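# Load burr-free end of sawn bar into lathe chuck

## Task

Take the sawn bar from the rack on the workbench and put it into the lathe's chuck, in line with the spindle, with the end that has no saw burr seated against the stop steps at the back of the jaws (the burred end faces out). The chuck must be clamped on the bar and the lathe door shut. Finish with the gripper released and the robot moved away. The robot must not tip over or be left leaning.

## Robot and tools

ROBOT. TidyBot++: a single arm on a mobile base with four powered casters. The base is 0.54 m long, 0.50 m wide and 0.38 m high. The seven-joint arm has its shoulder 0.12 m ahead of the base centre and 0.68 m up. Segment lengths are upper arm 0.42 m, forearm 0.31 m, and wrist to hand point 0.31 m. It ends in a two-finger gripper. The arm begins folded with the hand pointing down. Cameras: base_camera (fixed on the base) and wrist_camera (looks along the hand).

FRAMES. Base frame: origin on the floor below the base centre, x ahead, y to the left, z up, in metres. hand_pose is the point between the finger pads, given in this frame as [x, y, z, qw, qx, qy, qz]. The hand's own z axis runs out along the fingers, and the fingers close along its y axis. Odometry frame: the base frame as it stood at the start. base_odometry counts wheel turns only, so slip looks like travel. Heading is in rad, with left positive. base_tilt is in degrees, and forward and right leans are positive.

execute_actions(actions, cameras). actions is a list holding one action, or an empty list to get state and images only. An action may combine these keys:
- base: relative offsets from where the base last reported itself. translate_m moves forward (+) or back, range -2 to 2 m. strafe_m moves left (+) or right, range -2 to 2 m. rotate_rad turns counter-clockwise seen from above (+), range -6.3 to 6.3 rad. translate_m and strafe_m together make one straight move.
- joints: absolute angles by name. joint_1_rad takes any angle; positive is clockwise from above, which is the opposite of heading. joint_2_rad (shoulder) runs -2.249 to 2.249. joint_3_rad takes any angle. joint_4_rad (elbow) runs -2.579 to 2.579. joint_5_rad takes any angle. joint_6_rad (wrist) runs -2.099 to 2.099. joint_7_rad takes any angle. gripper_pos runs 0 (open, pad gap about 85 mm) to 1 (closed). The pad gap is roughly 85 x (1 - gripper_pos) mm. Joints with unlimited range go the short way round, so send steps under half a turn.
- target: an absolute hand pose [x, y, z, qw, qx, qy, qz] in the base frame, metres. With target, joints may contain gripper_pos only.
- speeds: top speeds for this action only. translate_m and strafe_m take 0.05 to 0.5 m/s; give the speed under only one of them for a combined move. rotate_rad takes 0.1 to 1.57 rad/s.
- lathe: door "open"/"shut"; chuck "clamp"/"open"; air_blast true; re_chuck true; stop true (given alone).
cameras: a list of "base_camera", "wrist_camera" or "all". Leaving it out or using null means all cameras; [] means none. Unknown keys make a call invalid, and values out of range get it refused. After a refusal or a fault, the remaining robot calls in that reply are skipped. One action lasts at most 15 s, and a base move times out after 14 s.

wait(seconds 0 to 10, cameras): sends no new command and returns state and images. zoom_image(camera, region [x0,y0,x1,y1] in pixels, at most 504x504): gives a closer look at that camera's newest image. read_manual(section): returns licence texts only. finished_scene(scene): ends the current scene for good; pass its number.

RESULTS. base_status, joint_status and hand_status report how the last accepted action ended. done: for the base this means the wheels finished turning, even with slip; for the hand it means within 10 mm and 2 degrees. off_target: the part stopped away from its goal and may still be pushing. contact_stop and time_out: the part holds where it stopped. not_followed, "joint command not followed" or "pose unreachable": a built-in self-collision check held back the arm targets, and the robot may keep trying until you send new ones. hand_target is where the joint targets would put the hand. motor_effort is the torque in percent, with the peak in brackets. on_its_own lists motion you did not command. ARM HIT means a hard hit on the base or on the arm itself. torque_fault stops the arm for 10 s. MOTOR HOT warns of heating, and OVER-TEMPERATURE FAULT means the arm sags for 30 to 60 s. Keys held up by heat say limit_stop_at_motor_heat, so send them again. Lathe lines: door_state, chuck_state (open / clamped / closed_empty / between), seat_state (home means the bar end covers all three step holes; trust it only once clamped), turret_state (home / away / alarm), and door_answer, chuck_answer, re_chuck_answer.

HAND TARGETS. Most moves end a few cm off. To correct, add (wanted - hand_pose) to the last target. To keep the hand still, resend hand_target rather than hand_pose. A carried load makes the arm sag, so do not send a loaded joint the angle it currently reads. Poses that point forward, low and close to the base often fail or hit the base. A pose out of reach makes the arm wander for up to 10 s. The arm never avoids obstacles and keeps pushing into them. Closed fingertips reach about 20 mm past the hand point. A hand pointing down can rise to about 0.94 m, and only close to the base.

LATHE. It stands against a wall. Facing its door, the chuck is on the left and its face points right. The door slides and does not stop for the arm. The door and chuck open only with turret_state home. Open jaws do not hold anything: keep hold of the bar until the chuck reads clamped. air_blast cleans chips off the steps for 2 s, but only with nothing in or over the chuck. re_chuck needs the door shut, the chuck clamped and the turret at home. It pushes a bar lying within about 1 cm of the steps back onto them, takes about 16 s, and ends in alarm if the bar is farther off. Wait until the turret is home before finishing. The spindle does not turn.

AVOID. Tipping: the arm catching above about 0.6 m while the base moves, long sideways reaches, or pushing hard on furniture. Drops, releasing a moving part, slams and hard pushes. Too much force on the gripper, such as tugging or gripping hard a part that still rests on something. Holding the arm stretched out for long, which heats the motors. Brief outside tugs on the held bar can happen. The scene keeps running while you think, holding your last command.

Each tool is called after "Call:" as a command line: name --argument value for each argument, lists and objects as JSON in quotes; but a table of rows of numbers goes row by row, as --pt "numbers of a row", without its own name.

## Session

Call:
execute_actions --actions '[]'

Scene clock: 0.00 s.
base_odometry: x=+0.000 y=+0.000 heading=+0.000
base_tilt: forward=+0.4 right=+0.1
base_status: not commanded
joint_positions: joint_1_rad=-0.006 joint_2_rad=-0.347 joint_3_rad=+3.162 joint_4_rad=-2.503 joint_5_rad=-0.022 joint_6_rad=-0.848 joint_7_rad=+1.616 gripper_pos=+0.000
joint_status: not commanded
motor_effort: joint_1_rad=+0 joint_2_rad=-2 joint_3_rad=+1 joint_4_rad=+15 joint_5_rad=-1 joint_6_rad=+1 joint_7_rad=+0
hand_pose: x=+0.2807 y=+0.0048 z=+0.5955 quat_wxyz=(-0.010, +0.998, +0.009, +0.069) (m; base frame)
hand_target: x=+0.2807 y=+0.0048 z=+0.5955 quat_wxyz=(-0.010, +0.998, +0.009, +0.069) (m; base frame)
hand_status: not commanded
lathe: door_state=shut chuck_state=open seat_state=open turret_state=home door_answer=taken chuck_answer=taken re_chuck_answer=taken
pictures: base_camera, wrist_camera
camera_calibration:
wrist_camera: T_world_to_cam=[[-0.0124418, -0.999417, -0.0317886, 0.0356911], [-0.995041, 0.0155124, -0.098251, 0.389073], [0.0986868, 0.0304086, -0.994654, 0.698967], [0, 0, 0, 1]] pos_world=[0.318609, 0.00838029, 0.734591]

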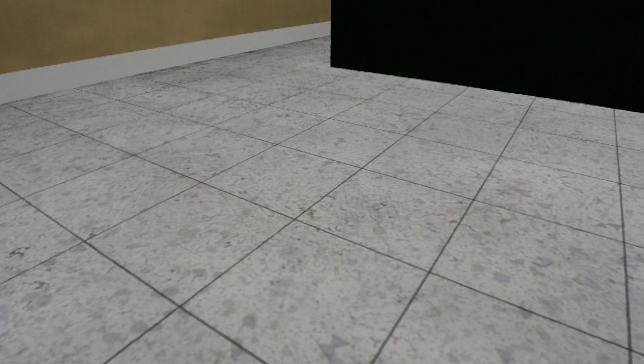

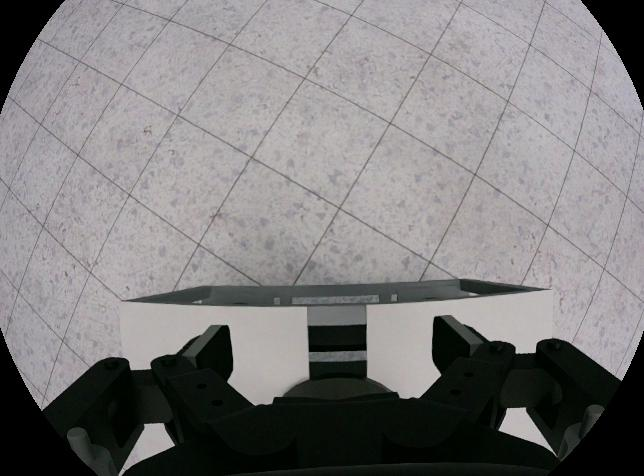

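Call:
execute_actions --actions '[{"joints": {"joint_1_rad": 0.0, "joint_2_rad": -0.3, "joint_3_rad": 3.1416, "joint_4_rad": -2.2, "joint_5_rad": 0.0, "joint_6_rad": 0.2, "joint_7_rad": 1.5708}}]'

Scene clock: 10.60 s.
base_odometry: x=+0.000 y=+0.000 heading=+0.000
base_tilt: forward=+0.4 right=+0.0
base_status: not commanded
joint_positions: joint_1_rad=-0.006 joint_2_rad=-0.312 joint_3_rad=+3.158 joint_4_rad=-2.207 joint_5_rad=-0.022 joint_6_rad=+0.145 joint_7_rad=+1.616 gripper_pos=+0.000
joint_status: all done
motor_effort: joint_1_rad=+1(2) joint_2_rad=-9(10) joint_3_rad=+1(2) joint_4_rad=+20(21) joint_5_rad=-1(2) joint_6_rad=+9(9) joint_7_rad=+0(1)
hand_pose: x=+0.5943 y=-0.0054 z=+0.9268 quat_wxyz=(+0.010, +0.767, +0.003, +0.641) (m; base frame)
hand_target: x=+0.6008 y=+0.0013 z=+0.9420 quat_wxyz=(+0.000, +0.751, +0.000, +0.660) (m; base frame)
hand_status: not commanded
lathe: door_state=shut chuck_state=open seat_state=open turret_state=home door_answer=taken chuck_answer=taken re_chuck_answer=taken
pictures: base_camera, wrist_camera
camera_calibration:
wrist_camera: T_world_to_cam=[[-0.0059405, -0.999859, -0.0157231, 0.0211665], [-0.215167, 0.0166332, -0.976436, 1.08428], [0.976559, -0.00241741, -0.215236, -0.24636], [0, 0, 0, 1]] pos_world=[0.474012, 0.00253299, 1.00604]

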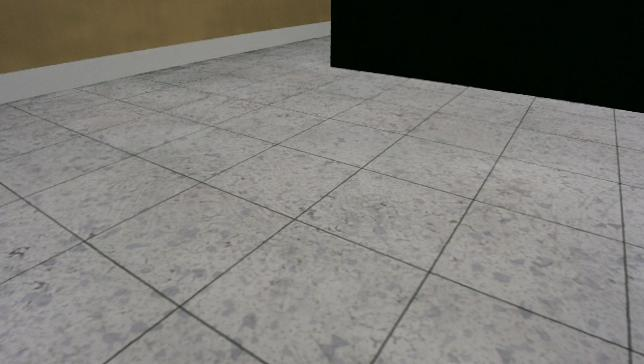

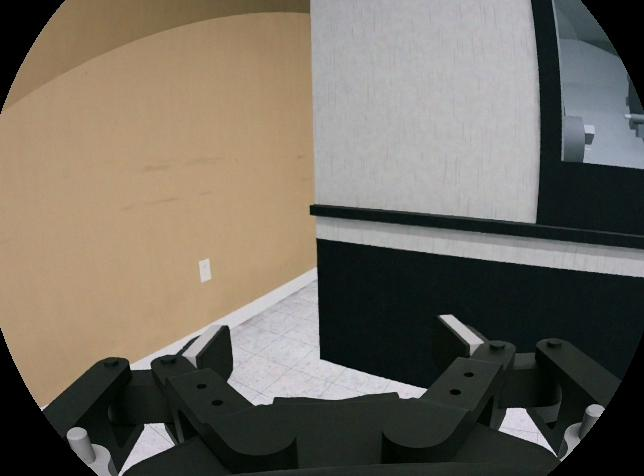

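Call:
execute_actions --actions '[{"base": {"rotate_rad": -1.5}}]'

Scene clock: 30.90 s.
base_odometry: x=+0.000 y=+0.000 heading=-1.500
base_tilt: forward=+0.4 right=+0.0
base_status: done
joint_positions: joint_1_rad=-0.006 joint_2_rad=-0.307 joint_3_rad=+3.150 joint_4_rad=-2.207 joint_5_rad=-0.022 joint_6_rad=+0.149 joint_7_rad=+1.616 gripper_pos=+0.000
joint_status: not commanded
motor_effort: joint_1_rad=+0(2) joint_2_rad=-9(11) joint_3_rad=+1(3) joint_4_rad=+20(21) joint_5_rad=-1(1) joint_6_rad=+9(9) joint_7_rad=+0(0)
hand_pose: x=+0.5958 y=-0.0012 z=+0.9254 quat_wxyz=(+0.008, +0.768, +0.006, +0.641) (m; base frame)
hand_target: x=+0.6008 y=+0.0013 z=+0.9420 quat_wxyz=(+0.000, +0.751, +0.000, +0.660) (m; base frame)
hand_status: not commanded
lathe: door_state=shut chuck_state=open seat_state=open turret_state=home door_answer=taken chuck_answer=taken re_chuck_answer=taken
pictures: base_camera, wrist_camera
camera_calibration:
wrist_camera: T_world_to_cam=[[0.00152203, -0.999912, -0.0131916, 0.0185452], [-0.216615, 0.0125487, -0.976176, 1.08381], [0.976256, 0.00434327, -0.216577, -0.246692], [0, 0, 0, 1]] pos_world=[0.475576, 0.0060146, 1.00481]

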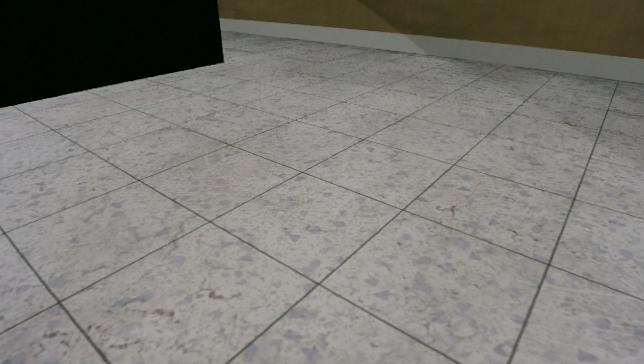

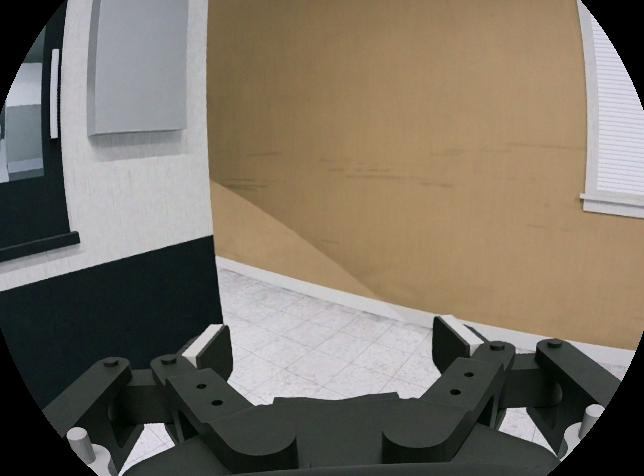

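Call:
execute_actions --actions '[{"base": {"rotate_rad": -1.6}}]'

Scene clock: 37.60 s.
base_odometry: x=+0.000 y=+0.000 heading=-3.100
base_tilt: forward=+0.3 right=+0.0
base_status: done
joint_positions: joint_1_rad=-0.006 joint_2_rad=-0.306 joint_3_rad=+3.147 joint_4_rad=-2.207 joint_5_rad=-0.022 joint_6_rad=+0.150 joint_7_rad=+1.616 gripper_pos=+0.000
joint_status: not commanded
motor_effort: joint_1_rad=+0(2) joint_2_rad=-9(11) joint_3_rad=+1(3) joint_4_rad=+20(21) joint_5_rad=-1(1) joint_6_rad=+9(9) joint_7_rad=+0(0)
hand_pose: x=+0.5960 y=+0.0003 z=+0.9250 quat_wxyz=(+0.008, +0.768, +0.008, +0.640) (m; base frame)
hand_target: x=+0.6008 y=+0.0013 z=+0.9420 quat_wxyz=(+0.000, +0.751, +0.000, +0.660) (m; base frame)
hand_status: not commanded
lathe: door_state=shut chuck_state=open seat_state=open turret_state=home door_answer=taken chuck_answer=taken re_chuck_answer=taken
pictures: base_camera, wrist_camera
camera_calibration:
wrist_camera: T_world_to_cam=[[0.00413835, -0.999915, -0.0123443, 0.0176556], [-0.217465, 0.0111491, -0.976004, 1.08375], [0.976059, 0.00672351, -0.217401, -0.246158], [0, 0, 0, 1]] pos_world=[0.475871, 0.00722629, 1.00445]

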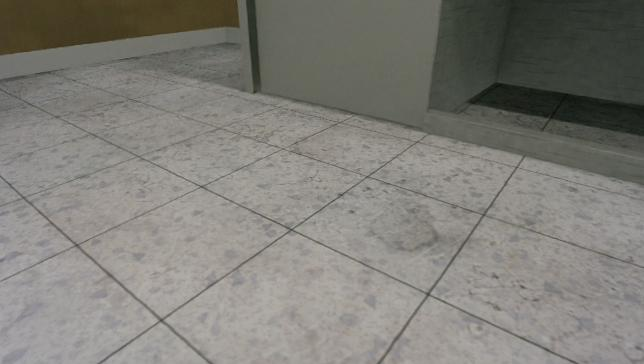

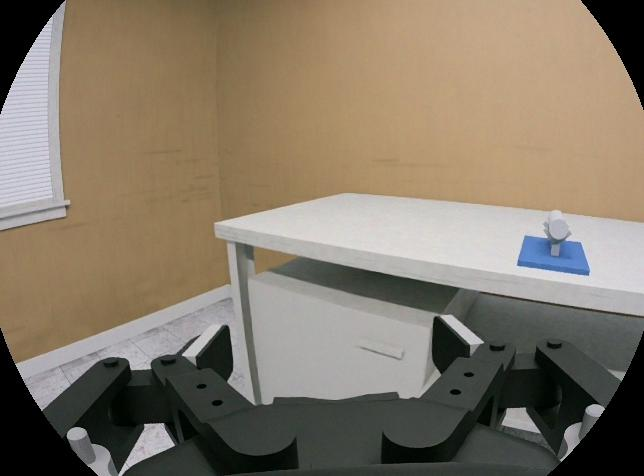

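Call:
zoom_image --camera "wrist_camera" --region '[500, 190, 620, 290]'

Scaled by 4.200.

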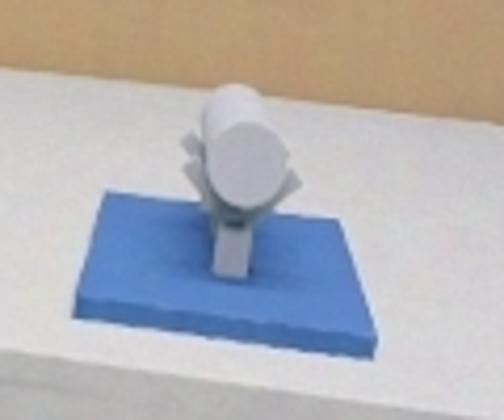

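Call:
execute_actions --actions '[{"base": {"translate_m": 0.58, "strafe_m": -0.17, "rotate_rad": -0.596}, "joints": {"joint_1_rad": 0.0, "joint_2_rad": -0.6, "joint_3_rad": 3.1416, "joint_4_rad": -2.1, "joint_5_rad": 0.0, "joint_6_rad": -0.7, "joint_7_rad": 1.5708}}]'

Scene clock: 104.63 s.
base_odometry: x=-0.587 y=+0.146 heading=+2.587
base_tilt: forward=+0.3 right=+0.0
base_status: done
joint_positions: joint_1_rad=-0.006 joint_2_rad=-0.591 joint_3_rad=+3.144 joint_4_rad=-2.118 joint_5_rad=-0.022 joint_6_rad=-0.650 joint_7_rad=+1.616 gripper_pos=+0.000
joint_status: all done
motor_effort: joint_1_rad=+0(2) joint_2_rad=+0(10) joint_3_rad=+1(3) joint_4_rad=+20(22) joint_5_rad=-1(2) joint_6_rad=+7(9) joint_7_rad=+0(1)
hand_pose: x=+0.4544 y=+0.0064 z=+0.8680 quat_wxyz=(-0.001, +0.886, +0.017, +0.464) (m; base frame)
hand_target: x=+0.4467 y=+0.0014 z=+0.8681 quat_wxyz=(+0.000, +0.891, +0.000, +0.454) (m; base frame)
hand_status: not commanded
lathe: door_state=shut chuck_state=open seat_state=open turret_state=home door_answer=taken chuck_answer=taken re_chuck_answer=taken
pictures: base_camera, wrist_camera
camera_calibration:
wrist_camera: T_world_to_cam=[[0.0181722, -0.999663, -0.0185295, 0.022613], [-0.600081, 0.00391884, -0.799929, 1.01837], [0.799733, 0.0256557, -0.599808, 0.291609], [0, 0, 0, 1]] pos_world=[0.377483, 0.0111331, 0.989951]

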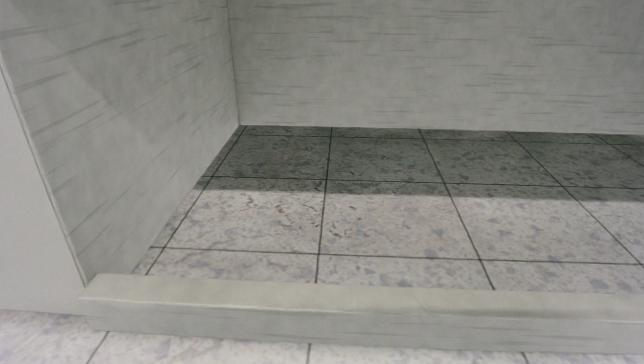

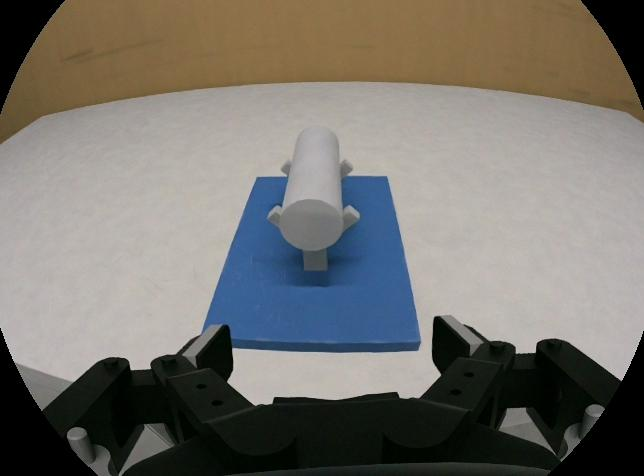

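Call:
zoom_image --camera "wrist_camera" --region '[250, 110, 380, 280]'

Call:
zoom_image --camera "wrist_camera" --region '[265, 185, 355, 255]'

Scaled by 2.965.

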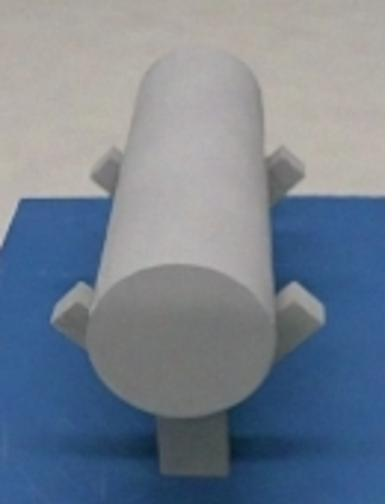

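Scaled by 5.600.

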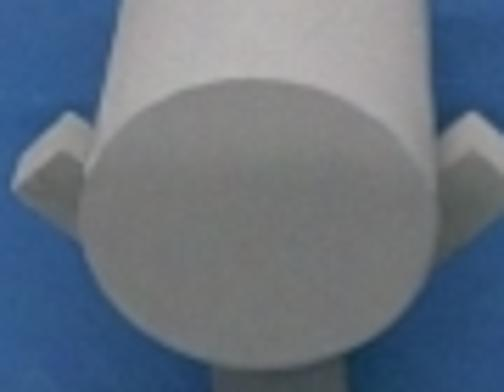

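Call:
zoom_image --camera "wrist_camera" --region '[285, 115, 350, 165]'

Call:
zoom_image --camera "wrist_camera" --region '[270, 210, 350, 260]'

Scaled by 7.754.

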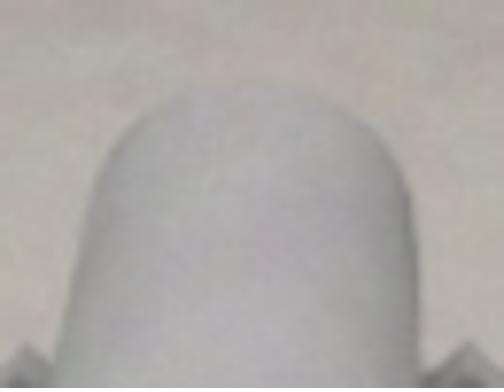

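Scaled by 6.300.

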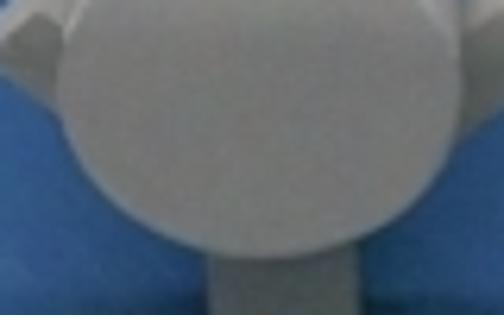

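Call:
execute_actions --actions '[{"joints": {"joint_1_rad": 0.0, "joint_2_rad": -0.45, "joint_3_rad": 3.1416, "joint_4_rad": -1.4, "joint_5_rad": 0.0, "joint_6_rad": -1.75, "joint_7_rad": 1.5708}, "base": {"translate_m": 0.14}}]'

Scene clock: 176.67 s.
base_odometry: x=-0.706 y=+0.219 heading=+2.587
base_tilt: forward=+0.4 right=+0.0
base_status: done
joint_positions: joint_1_rad=-0.006 joint_2_rad=-0.467 joint_3_rad=+3.144 joint_4_rad=-1.417 joint_5_rad=-0.022 joint_6_rad=-1.697 joint_7_rad=+1.616 gripper_pos=+0.000
joint_status: all done
motor_effort: joint_1_rad=+0(2) joint_2_rad=+0(4) joint_3_rad=+1(3) joint_4_rad=+16(21) joint_5_rad=-1(2) joint_6_rad=+4(8) joint_7_rad=+0(1)
hand_pose: x=+0.3328 y=+0.0084 z=+0.9664 quat_wxyz=(-0.006, +0.969, +0.027, +0.245) (m; base frame)
hand_target: x=+0.3247 y=+0.0014 z=+0.9621 quat_wxyz=(+0.000, +0.976, +0.000, +0.219) (m; base frame)
hand_status: not commanded
lathe: door_state=shut chuck_state=open seat_state=open turret_state=home door_answer=taken chuck_answer=taken re_chuck_answer=taken
pictures: base_camera, wrist_camera
camera_calibration:
wrist_camera: T_world_to_cam=[[0.0301472, -0.999328, -0.0208534, 0.0269365], [-0.897493, -0.0178796, -0.440665, 0.775979], [0.439996, 0.0320006, -0.897429, 0.855065], [0, 0, 0, 1]] pos_world=[0.319399, 0.01343, 1.10987]

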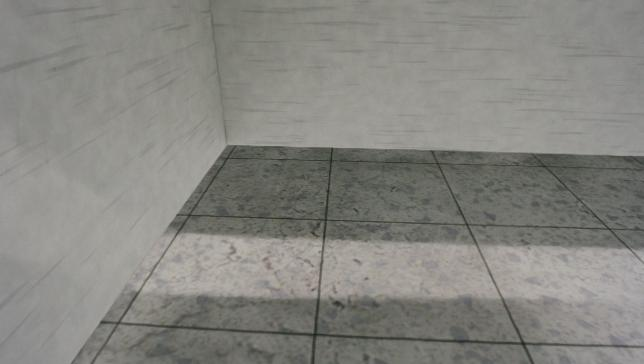

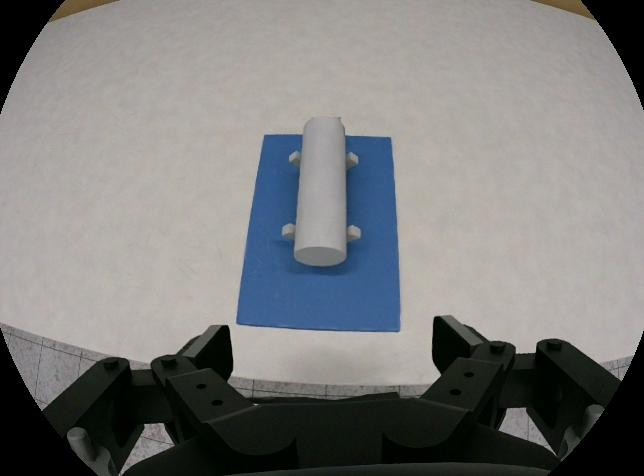

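Call:
zoom_image --camera "wrist_camera" --region '[285, 105, 365, 185]'

Call:
zoom_image --camera "wrist_camera" --region '[280, 215, 360, 275]'

Scaled by 6.300.

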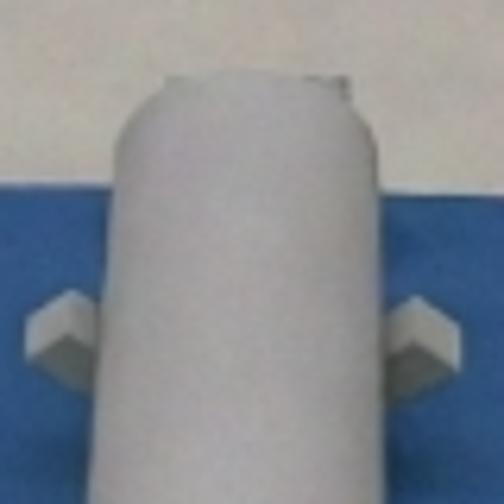

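Scaled by 6.300.

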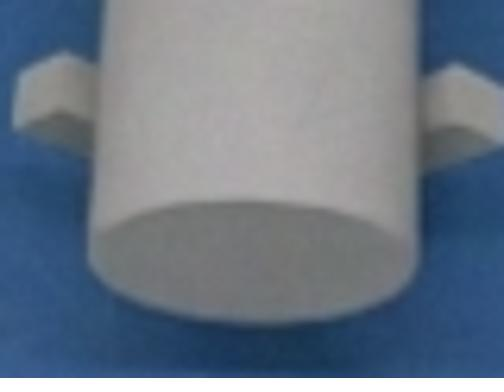

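Call:
execute_actions --actions '[{"joints": {"joint_1_rad": 0.0, "joint_2_rad": 0.22, "joint_3_rad": 3.1416, "joint_4_rad": -0.92, "joint_5_rad": 0.0, "joint_6_rad": -2.0, "joint_7_rad": -1.5708}, "base": {"strafe_m": 0.015}}]' --cameras '["wrist_camera"]'

Scene clock: 225.03 s.
base_odometry: x=-0.714 y=+0.207 heading=+2.587
base_tilt: forward=+0.4 right=+0.0
base_status: done
joint_positions: joint_1_rad=-0.006 joint_2_rad=+0.220 joint_3_rad=+3.142 joint_4_rad=-0.937 joint_5_rad=-0.021 joint_6_rad=-1.948 joint_7_rad=+4.660 gripper_pos=+0.000
joint_status: all done
motor_effort: joint_1_rad=+0(2) joint_2_rad=-23(25) joint_3_rad=+1(4) joint_4_rad=+15(16) joint_5_rad=-1(3) joint_6_rad=+0(5) joint_7_rad=+0(1)
hand_pose: x=+0.5099 y=+0.0096 z=+0.9076 quat_wxyz=(+0.017, +0.020, +1.000, +0.010) (m; base frame)
hand_target: x=+0.4970 y=+0.0014 z=+0.9124 quat_wxyz=(+0.001, +0.000, +1.000, +0.000) (m; base frame)
hand_status: not commanded
lathe: door_state=shut chuck_state=open seat_state=open turret_state=home door_answer=taken chuck_answer=taken re_chuck_answer=taken
pictures: wrist_camera
camera_calibration:
wrist_camera: T_world_to_cam=[[0.0726951, 0.99726, 0.0136809, -0.0505793], [0.994696, -0.0734953, 0.0719601, -0.520428], [0.0727684, 0.00837724, -0.997314, 1.00249], [0, 0, 0, 1]] pos_world=[0.448395, 0.0037936, 1.03794]

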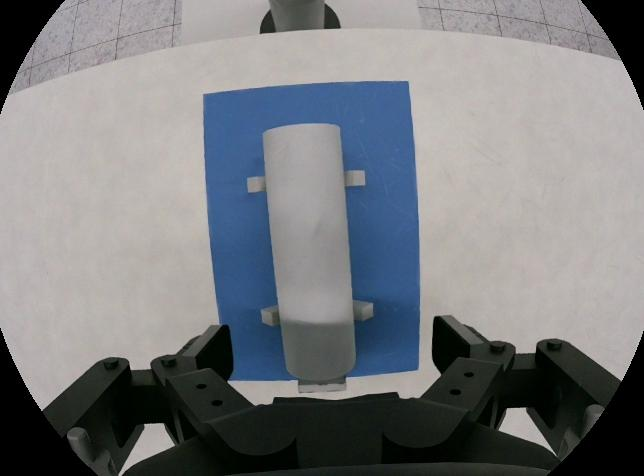

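Call:
execute_actions --actions '[{"joints": {"joint_6_rad": -2.045, "joint_7_rad": -1.495}, "base": {"translate_m": -0.021, "strafe_m": -0.0075}, "speeds": {"translate_m": 0.1}}]' --cameras '["wrist_camera"]'

Scene clock: 304.87 s.
base_odometry: x=-0.692 y=+0.202 heading=+2.587
base_tilt: forward=+0.4 right=+0.1
base_status: done
joint_positions: joint_1_rad=-0.006 joint_2_rad=+0.220 joint_3_rad=+3.142 joint_4_rad=-0.935 joint_5_rad=-0.021 joint_6_rad=-2.000 joint_7_rad=+4.753 gripper_pos=+0.000
joint_status: all done
motor_effort: joint_1_rad=+0(2) joint_2_rad=-22(25) joint_3_rad=+1(2) joint_4_rad=+14(15) joint_5_rad=-1(1) joint_6_rad=+0(1) joint_7_rad=+0(1)
hand_pose: x=+0.4941 y=+0.0093 z=+0.9081 quat_wxyz=(-0.007, -0.027, +1.000, +0.010) (m; base frame)
hand_target: x=+0.4830 y=+0.0014 z=+0.9127 quat_wxyz=(-0.022, -0.038, +0.999, +0.001) (m; base frame)
hand_status: not commanded
lathe: door_state=shut chuck_state=open seat_state=open turret_state=home door_answer=taken chuck_answer=taken re_chuck_answer=taken
pictures: wrist_camera
camera_calibration:
wrist_camera: T_world_to_cam=[[-0.0206757, 0.999728, 0.0107636, -0.000462448], [0.999492, 0.0204071, 0.0244913, -0.464932], [0.024265, 0.0112645, -0.999642, 1.03019], [0, 0, 0, 1]] pos_world=[0.439689, -0.00165426, 1.04121]

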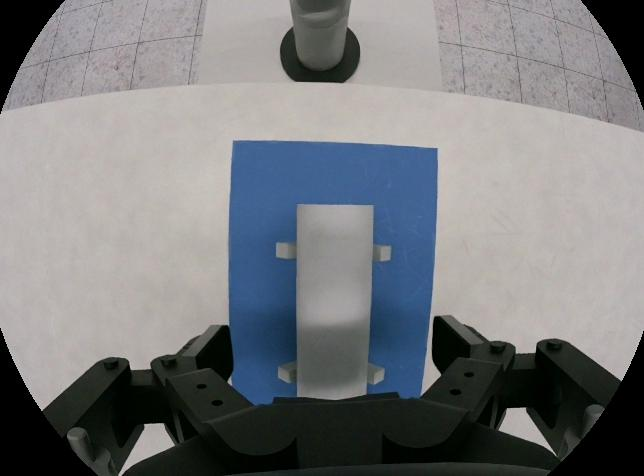

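Call:
execute_actions --actions '[{"joints": {"joint_2_rad": 0.172, "joint_4_rad": -1.09, "joint_6_rad": -1.815}, "base": {"translate_m": 0.012}, "speeds": {"translate_m": 0.1}}]' --cameras '["wrist_camera"]'

Scene clock: 357.43 s.
base_odometry: x=-0.702 y=+0.208 heading=+2.587
base_tilt: forward=+0.4 right=+0.0
base_status: done
joint_positions: joint_1_rad=-0.006 joint_2_rad=+0.196 joint_3_rad=+3.142 joint_4_rad=-1.074 joint_5_rad=-0.021 joint_6_rad=-1.865 joint_7_rad=+4.753 gripper_pos=+0.000
joint_status: all done
motor_effort: joint_1_rad=+0(1) joint_2_rad=-22(25) joint_3_rad=+1(1) joint_4_rad=+15(16) joint_5_rad=-1(1) joint_6_rad=+0(1) joint_7_rad=+0(0)
hand_pose: x=+0.5030 y=+0.0097 z=+0.8764 quat_wxyz=(+0.003, -0.026, +1.000, +0.010) (m; base frame)
hand_target: x=+0.5106 y=+0.0014 z=+0.8813 quat_wxyz=(+0.032, -0.038, +0.999, -0.001) (m; base frame)
hand_status: not commanded
lathe: door_state=shut chuck_state=open seat_state=open turret_state=home door_answer=taken chuck_answer=taken re_chuck_answer=taken
pictures: wrist_camera
camera_calibration:
wrist_camera: T_world_to_cam=[[-0.018227, 0.999768, 0.0114969, -0.00216172], [0.998849, 0.0176975, 0.0445893, -0.490328], [0.0443755, 0.0122963, -0.998939, 0.987553], [0, 0, 0, 1]] pos_world=[0.445901, -0.00130449, 1.00839]

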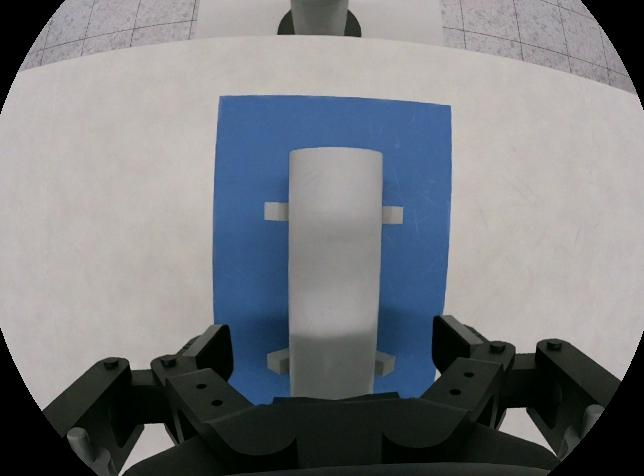

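Call:
execute_actions --actions '[{"joints": {"joint_2_rad": 0.123, "joint_4_rad": -1.302, "joint_6_rad": -1.659}, "base": {"strafe_m": 0.0035}, "speeds": {"strafe_m": 0.05}}]' --cameras '["wrist_camera"]'

Scene clock: 381.27 s.
base_odometry: x=-0.704 y=+0.205 heading=+2.587
base_tilt: forward=+0.4 right=+0.0
base_status: done
joint_positions: joint_1_rad=-0.006 joint_2_rad=+0.146 joint_3_rad=+3.142 joint_4_rad=-1.286 joint_5_rad=-0.021 joint_6_rad=-1.712 joint_7_rad=+4.753 gripper_pos=+0.000
joint_status: all done
motor_effort: joint_1_rad=+0(4) joint_2_rad=-21(23) joint_3_rad=+1(3) joint_4_rad=+16(17) joint_5_rad=-1(2) joint_6_rad=+0(1) joint_7_rad=+0(0)
hand_pose: x=+0.4906 y=+0.0098 z=+0.8302 quat_wxyz=(-0.001, -0.024, +1.000, +0.010) (m; base frame)
hand_target: x=+0.4996 y=+0.0014 z=+0.8343 quat_wxyz=(+0.029, -0.038, +0.999, -0.001) (m; base frame)
hand_status: not commanded
lathe: door_state=shut chuck_state=open seat_state=open turret_state=home door_answer=taken chuck_answer=taken re_chuck_answer=taken
pictures: wrist_camera
camera_calibration:
wrist_camera: T_world_to_cam=[[-0.0150089, 0.999811, 0.0123734, -0.00431798], [0.999272, 0.0145645, 0.0352596, -0.468344], [0.0350728, 0.0128937, -0.999302, 0.946837], [0, 0, 0, 1]] pos_world=[0.434731, -0.00106984, 0.962743]

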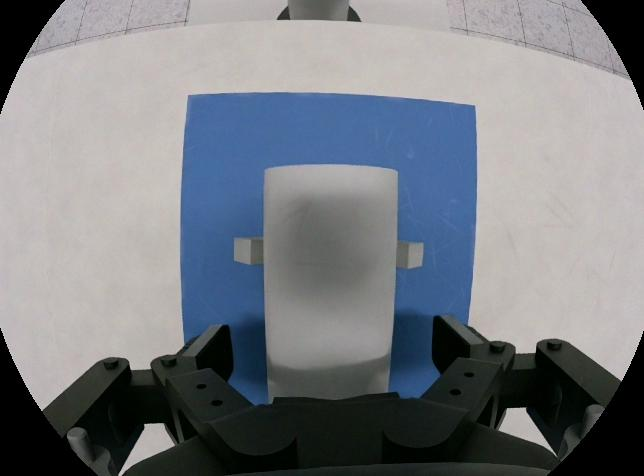

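Call:
execute_actions --actions '[{"base": {"translate_m": 0.005}, "speeds": {"translate_m": 0.1}, "joints": {"gripper_pos": 0.4}}]' --cameras '[]'

Call:
execute_actions --actions '[{"joints": {"gripper_pos": 0.58}}]' --cameras '["wrist_camera"]'

Scene clock: 401.73 s.
base_odometry: x=-0.709 y=+0.208 heading=+2.587
base_tilt: forward=+0.3 right=+0.0
base_status: done
joint_positions: joint_1_rad=-0.006 joint_2_rad=+0.141 joint_3_rad=+3.142 joint_4_rad=-1.287 joint_5_rad=-0.021 joint_6_rad=-1.706 joint_7_rad=+4.753 gripper_pos=+0.400
joint_status: all done
motor_effort: joint_1_rad=+1(1) joint_2_rad=-21(25) joint_3_rad=+1(2) joint_4_rad=+16(17) joint_5_rad=-1(1) joint_6_rad=+0(1) joint_7_rad=+0(0)
hand_pose: x=+0.4914 y=+0.0099 z=+0.8321 quat_wxyz=(+0.004, -0.024, +1.000, +0.010) (m; base frame)
hand_target: x=+0.4996 y=+0.0014 z=+0.8343 quat_wxyz=(+0.029, -0.038, +0.999, -0.001) (m; base frame)
hand_status: not commanded
lathe: door_state=shut chuck_state=open seat_state=open turret_state=home door_answer=taken chuck_answer=taken re_chuck_answer=taken
pictures: none
No camera images: "cameras" was empty.

Scene clock: 402.33 s.
base_odometry: x=-0.709 y=+0.208 heading=+2.587
base_tilt: forward=+0.4 right=+0.0
base_status: not commanded
joint_positions: joint_1_rad=-0.005 joint_2_rad=+0.139 joint_3_rad=+3.143 joint_4_rad=-1.287 joint_5_rad=-0.014 joint_6_rad=-1.705 joint_7_rad=+4.753 gripper_pos=+0.570
joint_status: all done
motor_effort: joint_1_rad=+0(4) joint_2_rad=-20(21) joint_3_rad=+1(3) joint_4_rad=+15(16) joint_5_rad=-1(5) joint_6_rad=-1(1) joint_7_rad=+1(1)
hand_pose: x=+0.4916 y=+0.0069 z=+0.8325 quat_wxyz=(+0.005, -0.023, +1.000, +0.007) (m; base frame)
hand_target: x=+0.4996 y=+0.0014 z=+0.8343 quat_wxyz=(+0.029, -0.038, +0.999, -0.001) (m; base frame)
hand_status: not commanded
lathe: door_state=shut chuck_state=open seat_state=open turret_state=home door_answer=taken chuck_answer=taken re_chuck_answer=taken
pictures: wrist_camera
camera_calibration:
wrist_camera: T_world_to_cam=[[-0.0121624, 0.999914, 0.00488761, 0.00339394], [0.998769, 0.0119132, 0.0481449, -0.479788], [0.0480825, 0.00546715, -0.998828, 0.942377], [0, 0, 0, 1]] pos_world=[0.433927, -0.00282996, 0.964355]

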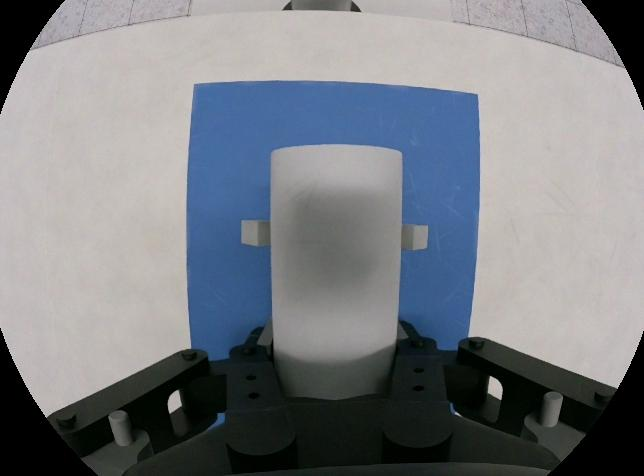

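Call:
zoom_image --camera "wrist_camera" --region '[230, 290, 450, 410]'

Scaled by 2.291.

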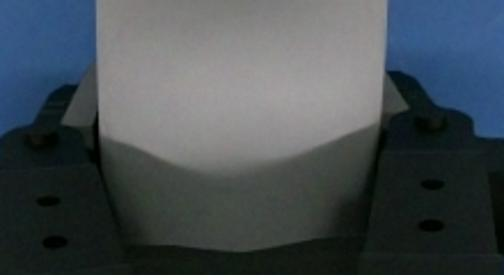

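Call:
execute_actions --actions '[{"joints": {"gripper_pos": 0.42, "joint_2_rad": 0.165, "joint_4_rad": -1.177, "joint_6_rad": -1.834, "joint_5_rad": 0.02}}]' --cameras '["wrist_camera"]'

Scene clock: 480.00 s.
base_odometry: x=-0.709 y=+0.208 heading=+2.587
base_tilt: forward=+0.4 right=+0.0
base_status: not commanded
joint_positions: joint_1_rad=-0.005 joint_2_rad=+0.154 joint_3_rad=+3.143 joint_4_rad=-1.192 joint_5_rad=-0.014 joint_6_rad=-1.789 joint_7_rad=+4.753 gripper_pos=+0.420
joint_status: all done
motor_effort: joint_1_rad=+1(1) joint_2_rad=-21(23) joint_3_rad=+1(1) joint_4_rad=+16(17) joint_5_rad=-1(2) joint_6_rad=+0(1) joint_7_rad=+0(1)
hand_pose: x=+0.4920 y=+0.0069 z=+0.8565 quat_wxyz=(+0.003, -0.023, +1.000, +0.007) (m; base frame)
hand_target: x=+0.4836 y=-0.0046 z=+0.8571 quat_wxyz=(-0.018, -0.035, +0.999, -0.009) (m; base frame)
hand_status: not commanded
lathe: door_state=shut chuck_state=open seat_state=open turret_state=home door_answer=taken chuck_answer=taken re_chuck_answer=taken
pictures: wrist_camera
camera_calibration:
wrist_camera: T_world_to_cam=[[-0.0132774, 0.999901, 0.00462031, 0.00412803], [0.99891, 0.0130572, 0.0448111, -0.478552], [0.0447463, 0.00521024, -0.998985, 0.968066], [0, 0, 0, 1]] pos_world=[0.434768, -0.00292295, 0.988509]

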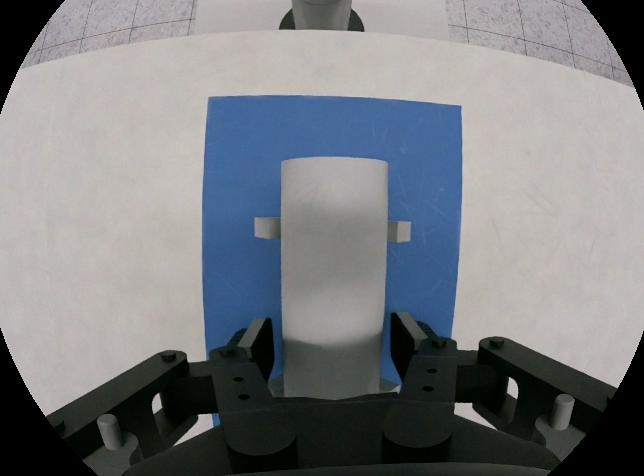

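Call:
execute_actions --actions '[]' --cameras '["wrist_camera"]'

Scene clock: 513.27 s.
base_odometry: x=-0.709 y=+0.208 heading=+2.587
base_tilt: forward=+0.4 right=+0.0
base_status: not commanded
joint_positions: joint_1_rad=-0.005 joint_2_rad=+0.154 joint_3_rad=+3.143 joint_4_rad=-1.192 joint_5_rad=-0.014 joint_6_rad=-1.789 joint_7_rad=+4.753 gripper_pos=+0.420
joint_status: all done
motor_effort: joint_1_rad=+0(1) joint_2_rad=-21(23) joint_3_rad=+1(1) joint_4_rad=+15(17) joint_5_rad=-1(2) joint_6_rad=-1(1) joint_7_rad=+0(1)
hand_pose: x=+0.4920 y=+0.0069 z=+0.8564 quat_wxyz=(+0.003, -0.023, +1.000, +0.007) (m; base frame)
hand_target: x=+0.4836 y=-0.0046 z=+0.8571 quat_wxyz=(-0.018, -0.035, +0.999, -0.009) (m; base frame)
hand_status: not commanded
lathe: door_state=shut chuck_state=open seat_state=open turret_state=home door_answer=taken chuck_answer=taken re_chuck_answer=taken
pictures: wrist_camera
camera_calibration:
wrist_camera: T_world_to_cam=[[-0.013276, 0.999901, 0.00462268, 0.00412625], [0.998923, 0.0130572, 0.0445175, -0.478353], [0.0444528, 0.00520872, -0.998998, 0.96811], [0, 0, 0, 1]] pos_world=[0.434858, -0.00292248, 0.988416]

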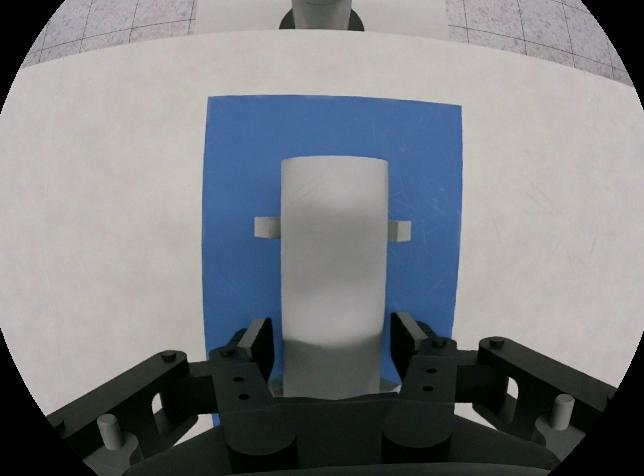

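Call:
execute_actions --actions '[{"joints": {"gripper_pos": 0.61}}]' --cameras '["wrist_camera"]'

Call:
zoom_image --camera "wrist_camera" --region '[200, 130, 460, 400]'

Scene clock: 520.50 s.
base_odometry: x=-0.709 y=+0.208 heading=+2.587
base_tilt: forward=+0.4 right=+0.0
base_status: not commanded
joint_positions: joint_1_rad=-0.005 joint_2_rad=+0.154 joint_3_rad=+3.143 joint_4_rad=-1.188 joint_5_rad=-0.013 joint_6_rad=-1.792 joint_7_rad=+4.753 gripper_pos=+0.585
joint_status: all done
motor_effort: joint_1_rad=+2(2) joint_2_rad=-21(22) joint_3_rad=+2(2) joint_4_rad=+15(16) joint_5_rad=+1(1) joint_6_rad=+0(1) joint_7_rad=+1(2)
hand_pose: x=+0.4921 y=+0.0067 z=+0.8573 quat_wxyz=(+0.004, -0.023, +1.000, +0.006) (m; base frame)
hand_target: x=+0.4836 y=-0.0046 z=+0.8571 quat_wxyz=(-0.018, -0.035, +0.999, -0.009) (m; base frame)
hand_status: not commanded
lathe: door_state=shut chuck_state=open seat_state=open turret_state=home door_answer=taken chuck_answer=taken re_chuck_answer=taken
pictures: wrist_camera
camera_calibration:
wrist_camera: T_world_to_cam=[[-0.0131753, 0.999905, 0.00401349, 0.00478255], [0.998887, 0.0129799, 0.0453379, -0.479218], [0.0452815, 0.00460636, -0.998964, 0.968652], [0, 0, 0, 1]] pos_world=[0.434886, -0.00302385, 0.989356]

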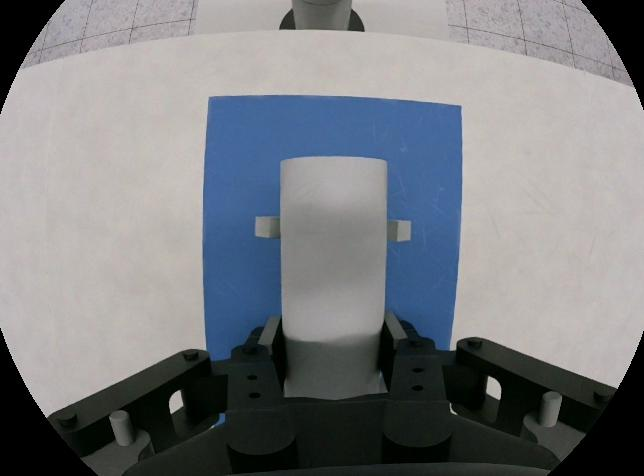

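Scaled by 1.867.

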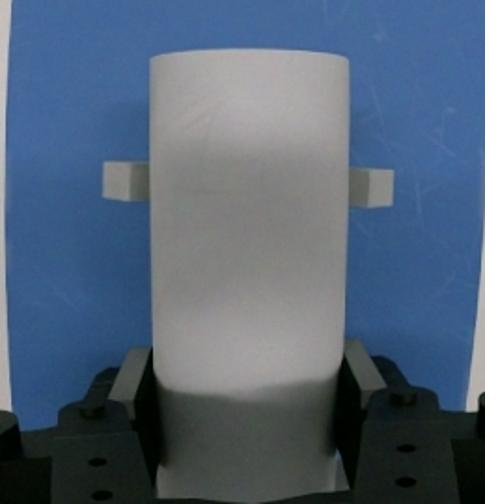

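Call:
execute_actions --actions '[{"joints": {"gripper_pos": 0.66}}]' --cameras '[]'

Call:
execute_actions --actions '[{"joints": {"joint_2_rad": 0.1825, "joint_4_rad": -1.0575, "joint_6_rad": -1.936}}]' --cameras '["wrist_camera"]'

Scene clock: 532.50 s.
base_odometry: x=-0.709 y=+0.208 heading=+2.587
base_tilt: forward=+0.3 right=+0.0
base_status: not commanded
joint_positions: joint_1_rad=-0.005 joint_2_rad=+0.155 joint_3_rad=+3.143 joint_4_rad=-1.188 joint_5_rad=-0.013 joint_6_rad=-1.792 joint_7_rad=+4.753 gripper_pos=+0.585
joint_status: gripper_pos off_target (ended at +0.585, target +0.660)
motor_effort: joint_1_rad=+1(2) joint_2_rad=-20(21) joint_3_rad=+2(2) joint_4_rad=+15(15) joint_5_rad=+1(1) joint_6_rad=+0(0) joint_7_rad=+1(1)
hand_pose: x=+0.4921 y=+0.0067 z=+0.8573 quat_wxyz=(+0.004, -0.023, +1.000, +0.006) (m; base frame)
hand_target: x=+0.4836 y=-0.0046 z=+0.8571 quat_wxyz=(-0.018, -0.035, +0.999, -0.009) (m; base frame)
hand_status: not commanded
lathe: door_state=shut chuck_state=open seat_state=open turret_state=home door_answer=taken chuck_answer=taken re_chuck_answer=taken
pictures: none
No camera images: "cameras" was empty.

Scene clock: 533.47 s.
base_odometry: x=-0.709 y=+0.208 heading=+2.587
base_tilt: forward=+0.4 right=+0.0
base_status: not commanded
joint_positions: joint_1_rad=-0.005 joint_2_rad=+0.195 joint_3_rad=+3.143 joint_4_rad=-1.087 joint_5_rad=-0.010 joint_6_rad=-1.881 joint_7_rad=+4.753 gripper_pos=+0.585
joint_status: all done
motor_effort: joint_1_rad=+1(1) joint_2_rad=-25(27) joint_3_rad=+1(2) joint_4_rad=+17(19) joint_5_rad=-1(1) joint_6_rad=-1(2) joint_7_rad=+0(1)
hand_pose: x=+0.4952 y=+0.0058 z=+0.8729 quat_wxyz=(-0.011, -0.023, +1.000, +0.005) (m; base frame)
hand_target: x=+0.4820 y=-0.0045 z=+0.8866 quat_wxyz=(-0.018, -0.035, +0.999, -0.009) (m; base frame)
hand_status: not commanded
lathe: door_state=shut chuck_state=open seat_state=open turret_state=home door_answer=taken chuck_answer=taken re_chuck_answer=taken
pictures: wrist_camera
camera_calibration:
wrist_camera: T_world_to_cam=[[-0.0134246, 0.999909, 0.00130768, 0.00812122], [0.99977, 0.0134008, 0.016758, -0.458479], [0.016739, 0.00153235, -0.999859, 0.998988], [0, 0, 0, 1]] pos_world=[0.441761, -0.00350727, 1.00652]

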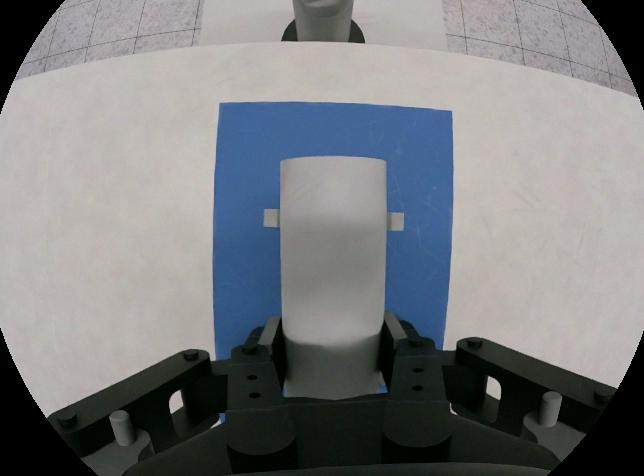

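Call:
execute_actions --actions '[{"joints": {"gripper_pos": 1.0, "joint_2_rad": 0.17, "joint_4_rad": -0.96, "joint_6_rad": -2.0}}]' --cameras '["wrist_camera"]'

Scene clock: 538.47 s.
base_odometry: x=-0.709 y=+0.208 heading=+2.587
base_tilt: forward=+0.3 right=+0.1
base_status: not commanded
joint_positions: joint_1_rad=-0.005 joint_2_rad=+0.194 joint_3_rad=+3.143 joint_4_rad=-0.987 joint_5_rad=-0.010 joint_6_rad=-1.948 joint_7_rad=+4.753 gripper_pos=+0.585
joint_status: gripper_pos off_target (ended at +0.585, target +1.000); the others done
motor_effort: joint_1_rad=+0(1) joint_2_rad=-25(27) joint_3_rad=+1(1) joint_4_rad=+17(19) joint_5_rad=-1(1) joint_6_rad=+0(2) joint_7_rad=+0(0)
hand_pose: x=+0.4950 y=+0.0058 z=+0.9031 quat_wxyz=(+0.007, -0.024, +1.000, +0.005) (m; base frame)
hand_target: x=+0.4781 y=-0.0043 z=+0.9194 quat_wxyz=(+0.005, -0.034, +0.999, -0.009) (m; base frame)
hand_status: not commanded
lathe: door_state=shut chuck_state=open seat_state=open turret_state=home door_answer=taken chuck_answer=taken re_chuck_answer=taken
pictures: wrist_camera
camera_calibration:
wrist_camera: T_world_to_cam=[[-0.0141261, 0.9999, 0.000715989, 0.00902398], [0.998551, 0.0140699, 0.0519348, -0.489901], [0.0519195, 0.00144859, -0.99865, 1.01066], [0, 0, 0, 1]] pos_world=[0.436846, -0.00359426, 1.03473]

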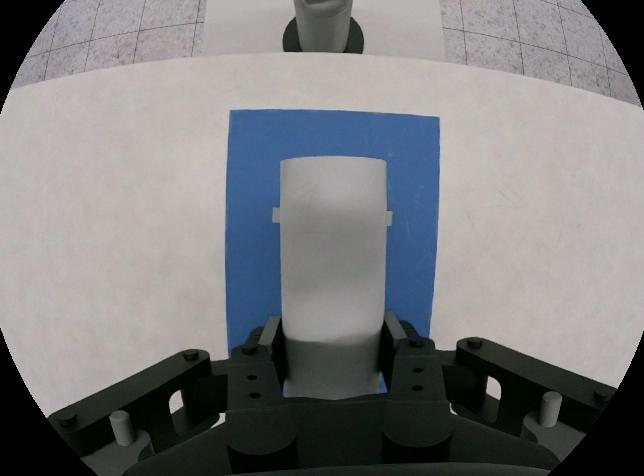

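Call:
execute_actions --actions '[{"base": {"translate_m": -0.45}, "joints": {"joint_2_rad": 0.08, "joint_4_rad": -0.92, "joint_6_rad": -2.06}}]' --cameras '["wrist_camera", "base_camera"]'

Scene clock: 579.73 s.
base_odometry: x=-0.326 y=-0.029 heading=+2.587
base_tilt: forward=+0.4 right=+0.1
base_status: done
joint_positions: joint_1_rad=-0.005 joint_2_rad=+0.094 joint_3_rad=+3.143 joint_4_rad=-0.946 joint_5_rad=-0.010 joint_6_rad=-2.020 joint_7_rad=+4.753 gripper_pos=+0.585
joint_status: all done
motor_effort: joint_1_rad=+0(1) joint_2_rad=-20(30) joint_3_rad=+1(2) joint_4_rad=+16(19) joint_5_rad=-1(1) joint_6_rad=+0(3) joint_7_rad=+0(0)
hand_pose: x=+0.4550 y=+0.0055 z=+0.9495 quat_wxyz=(+0.041, -0.024, +0.999, +0.004) (m; base frame)
hand_target: x=+0.4425 y=-0.0041 z=+0.9609 quat_wxyz=(+0.040, -0.033, +0.999, -0.010) (m; base frame)
hand_status: not commanded
lathe: door_state=shut chuck_state=open seat_state=open turret_state=home door_answer=taken chuck_answer=taken re_chuck_answer=taken
pictures: base_camera, wrist_camera
camera_calibration:
wrist_camera: T_world_to_cam=[[-0.0148136, 0.99989, -0.000191587, 0.00987314], [0.992747, 0.0147306, 0.119315, -0.513746], [0.119305, 0.00157728, -0.992856, 1.02292], [0, 0, 0, 1]] pos_world=[0.388127, -0.0039177, 1.07692]

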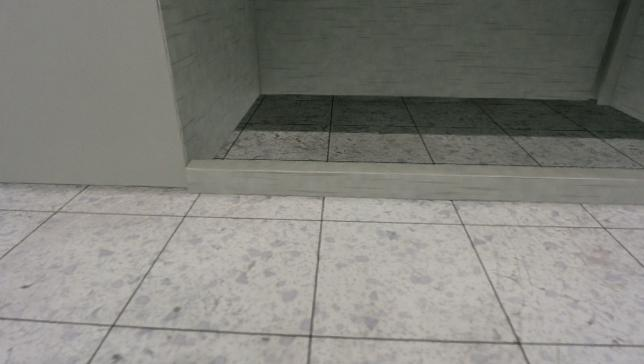

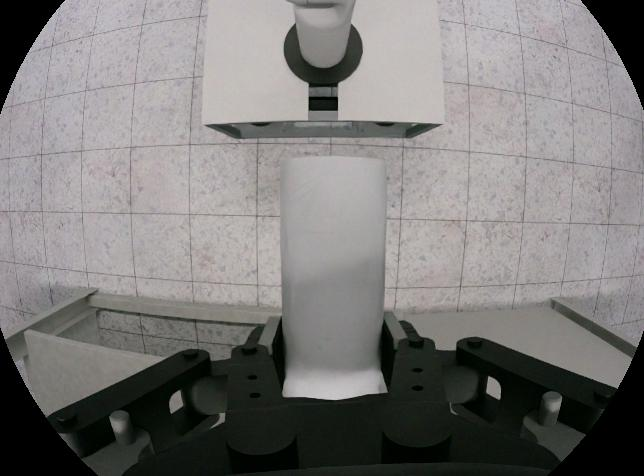

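Call:
execute_actions --actions '[{"base": {"rotate_rad": -3.132}, "joints": {"joint_1_rad": 0.03, "joint_2_rad": -0.26, "joint_3_rad": 3.1416, "joint_4_rad": -1.915, "joint_5_rad": 0.0, "joint_6_rad": 0.25, "joint_7_rad": 3.17}, "speeds": {"rotate_rad": 1.3}, "lathe": {"door": "open"}}]' --cameras '["wrist_camera", "base_camera"]'

Scene clock: 598.17 s.
base_odometry: x=-0.326 y=-0.029 heading=-0.545
base_tilt: forward=+0.4 right=+0.0
base_status: done
joint_positions: joint_1_rad=+0.015 joint_2_rad=-0.215 joint_3_rad=+3.145 joint_4_rad=-1.926 joint_5_rad=-0.010 joint_6_rad=+0.169 joint_7_rad=+3.221 gripper_pos=+0.585
joint_status: joint_2_rad off_target (ended at -0.215, target -0.260); the others done
motor_effort: joint_1_rad=+1(3) joint_2_rad=-18(26) joint_3_rad=+1(4) joint_4_rad=+26(27) joint_5_rad=-1(2) joint_6_rad=+13(13) joint_7_rad=+0(1)
hand_pose: x=+0.6515 y=-0.0090 z=+1.0580 quat_wxyz=(+0.529, +0.481, +0.505, +0.484) (m; base frame)
hand_target: x=+0.6309 y=-0.0140 z=+1.1134 quat_wxyz=(+0.555, +0.457, +0.457, +0.524) (m; base frame)
hand_status: not commanded
lathe: door_state=open chuck_state=open seat_state=open turret_state=home door_answer=taken chuck_answer=taken re_chuck_answer=taken
pictures: base_camera, wrist_camera
camera_calibration:
wrist_camera: T_world_to_cam=[[-0.0196995, 0.035553, 0.999174, -1.03555], [-0.0588086, -0.997678, 0.0343404, 0.044382], [0.998075, -0.0580835, 0.0217445, -0.539247], [0, 0, 0, 1]] pos_world=[0.520419, 0.0497745, 1.04489]

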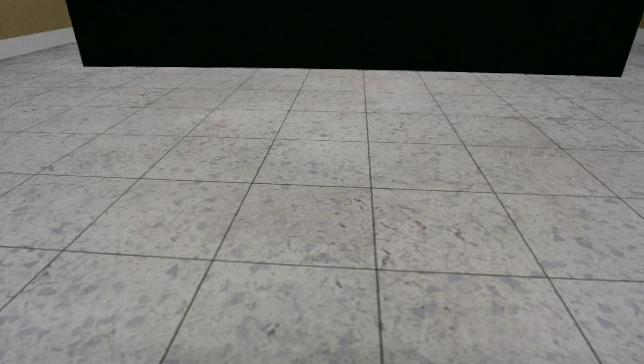

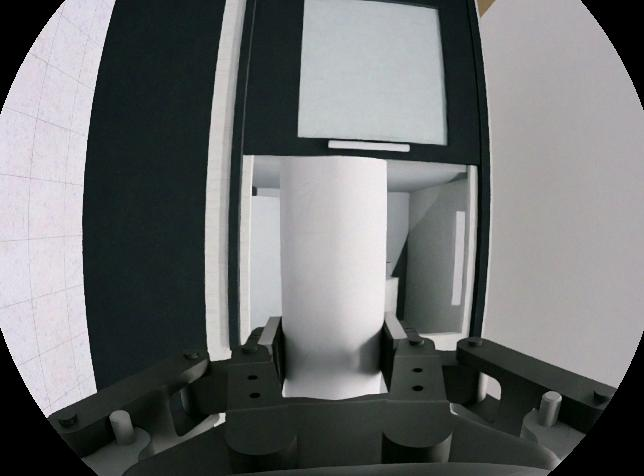

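Call:
zoom_image --camera "wrist_camera" --region '[200, 60, 520, 360]'

Scaled by 1.575.

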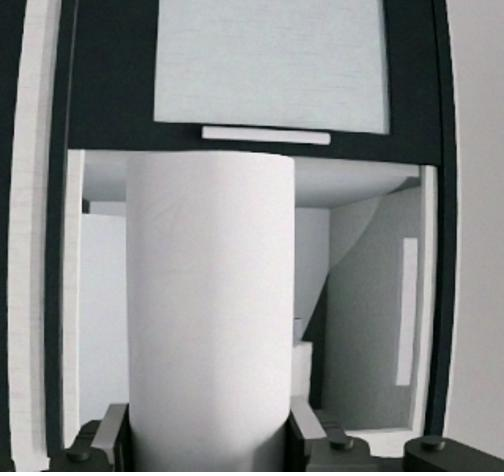

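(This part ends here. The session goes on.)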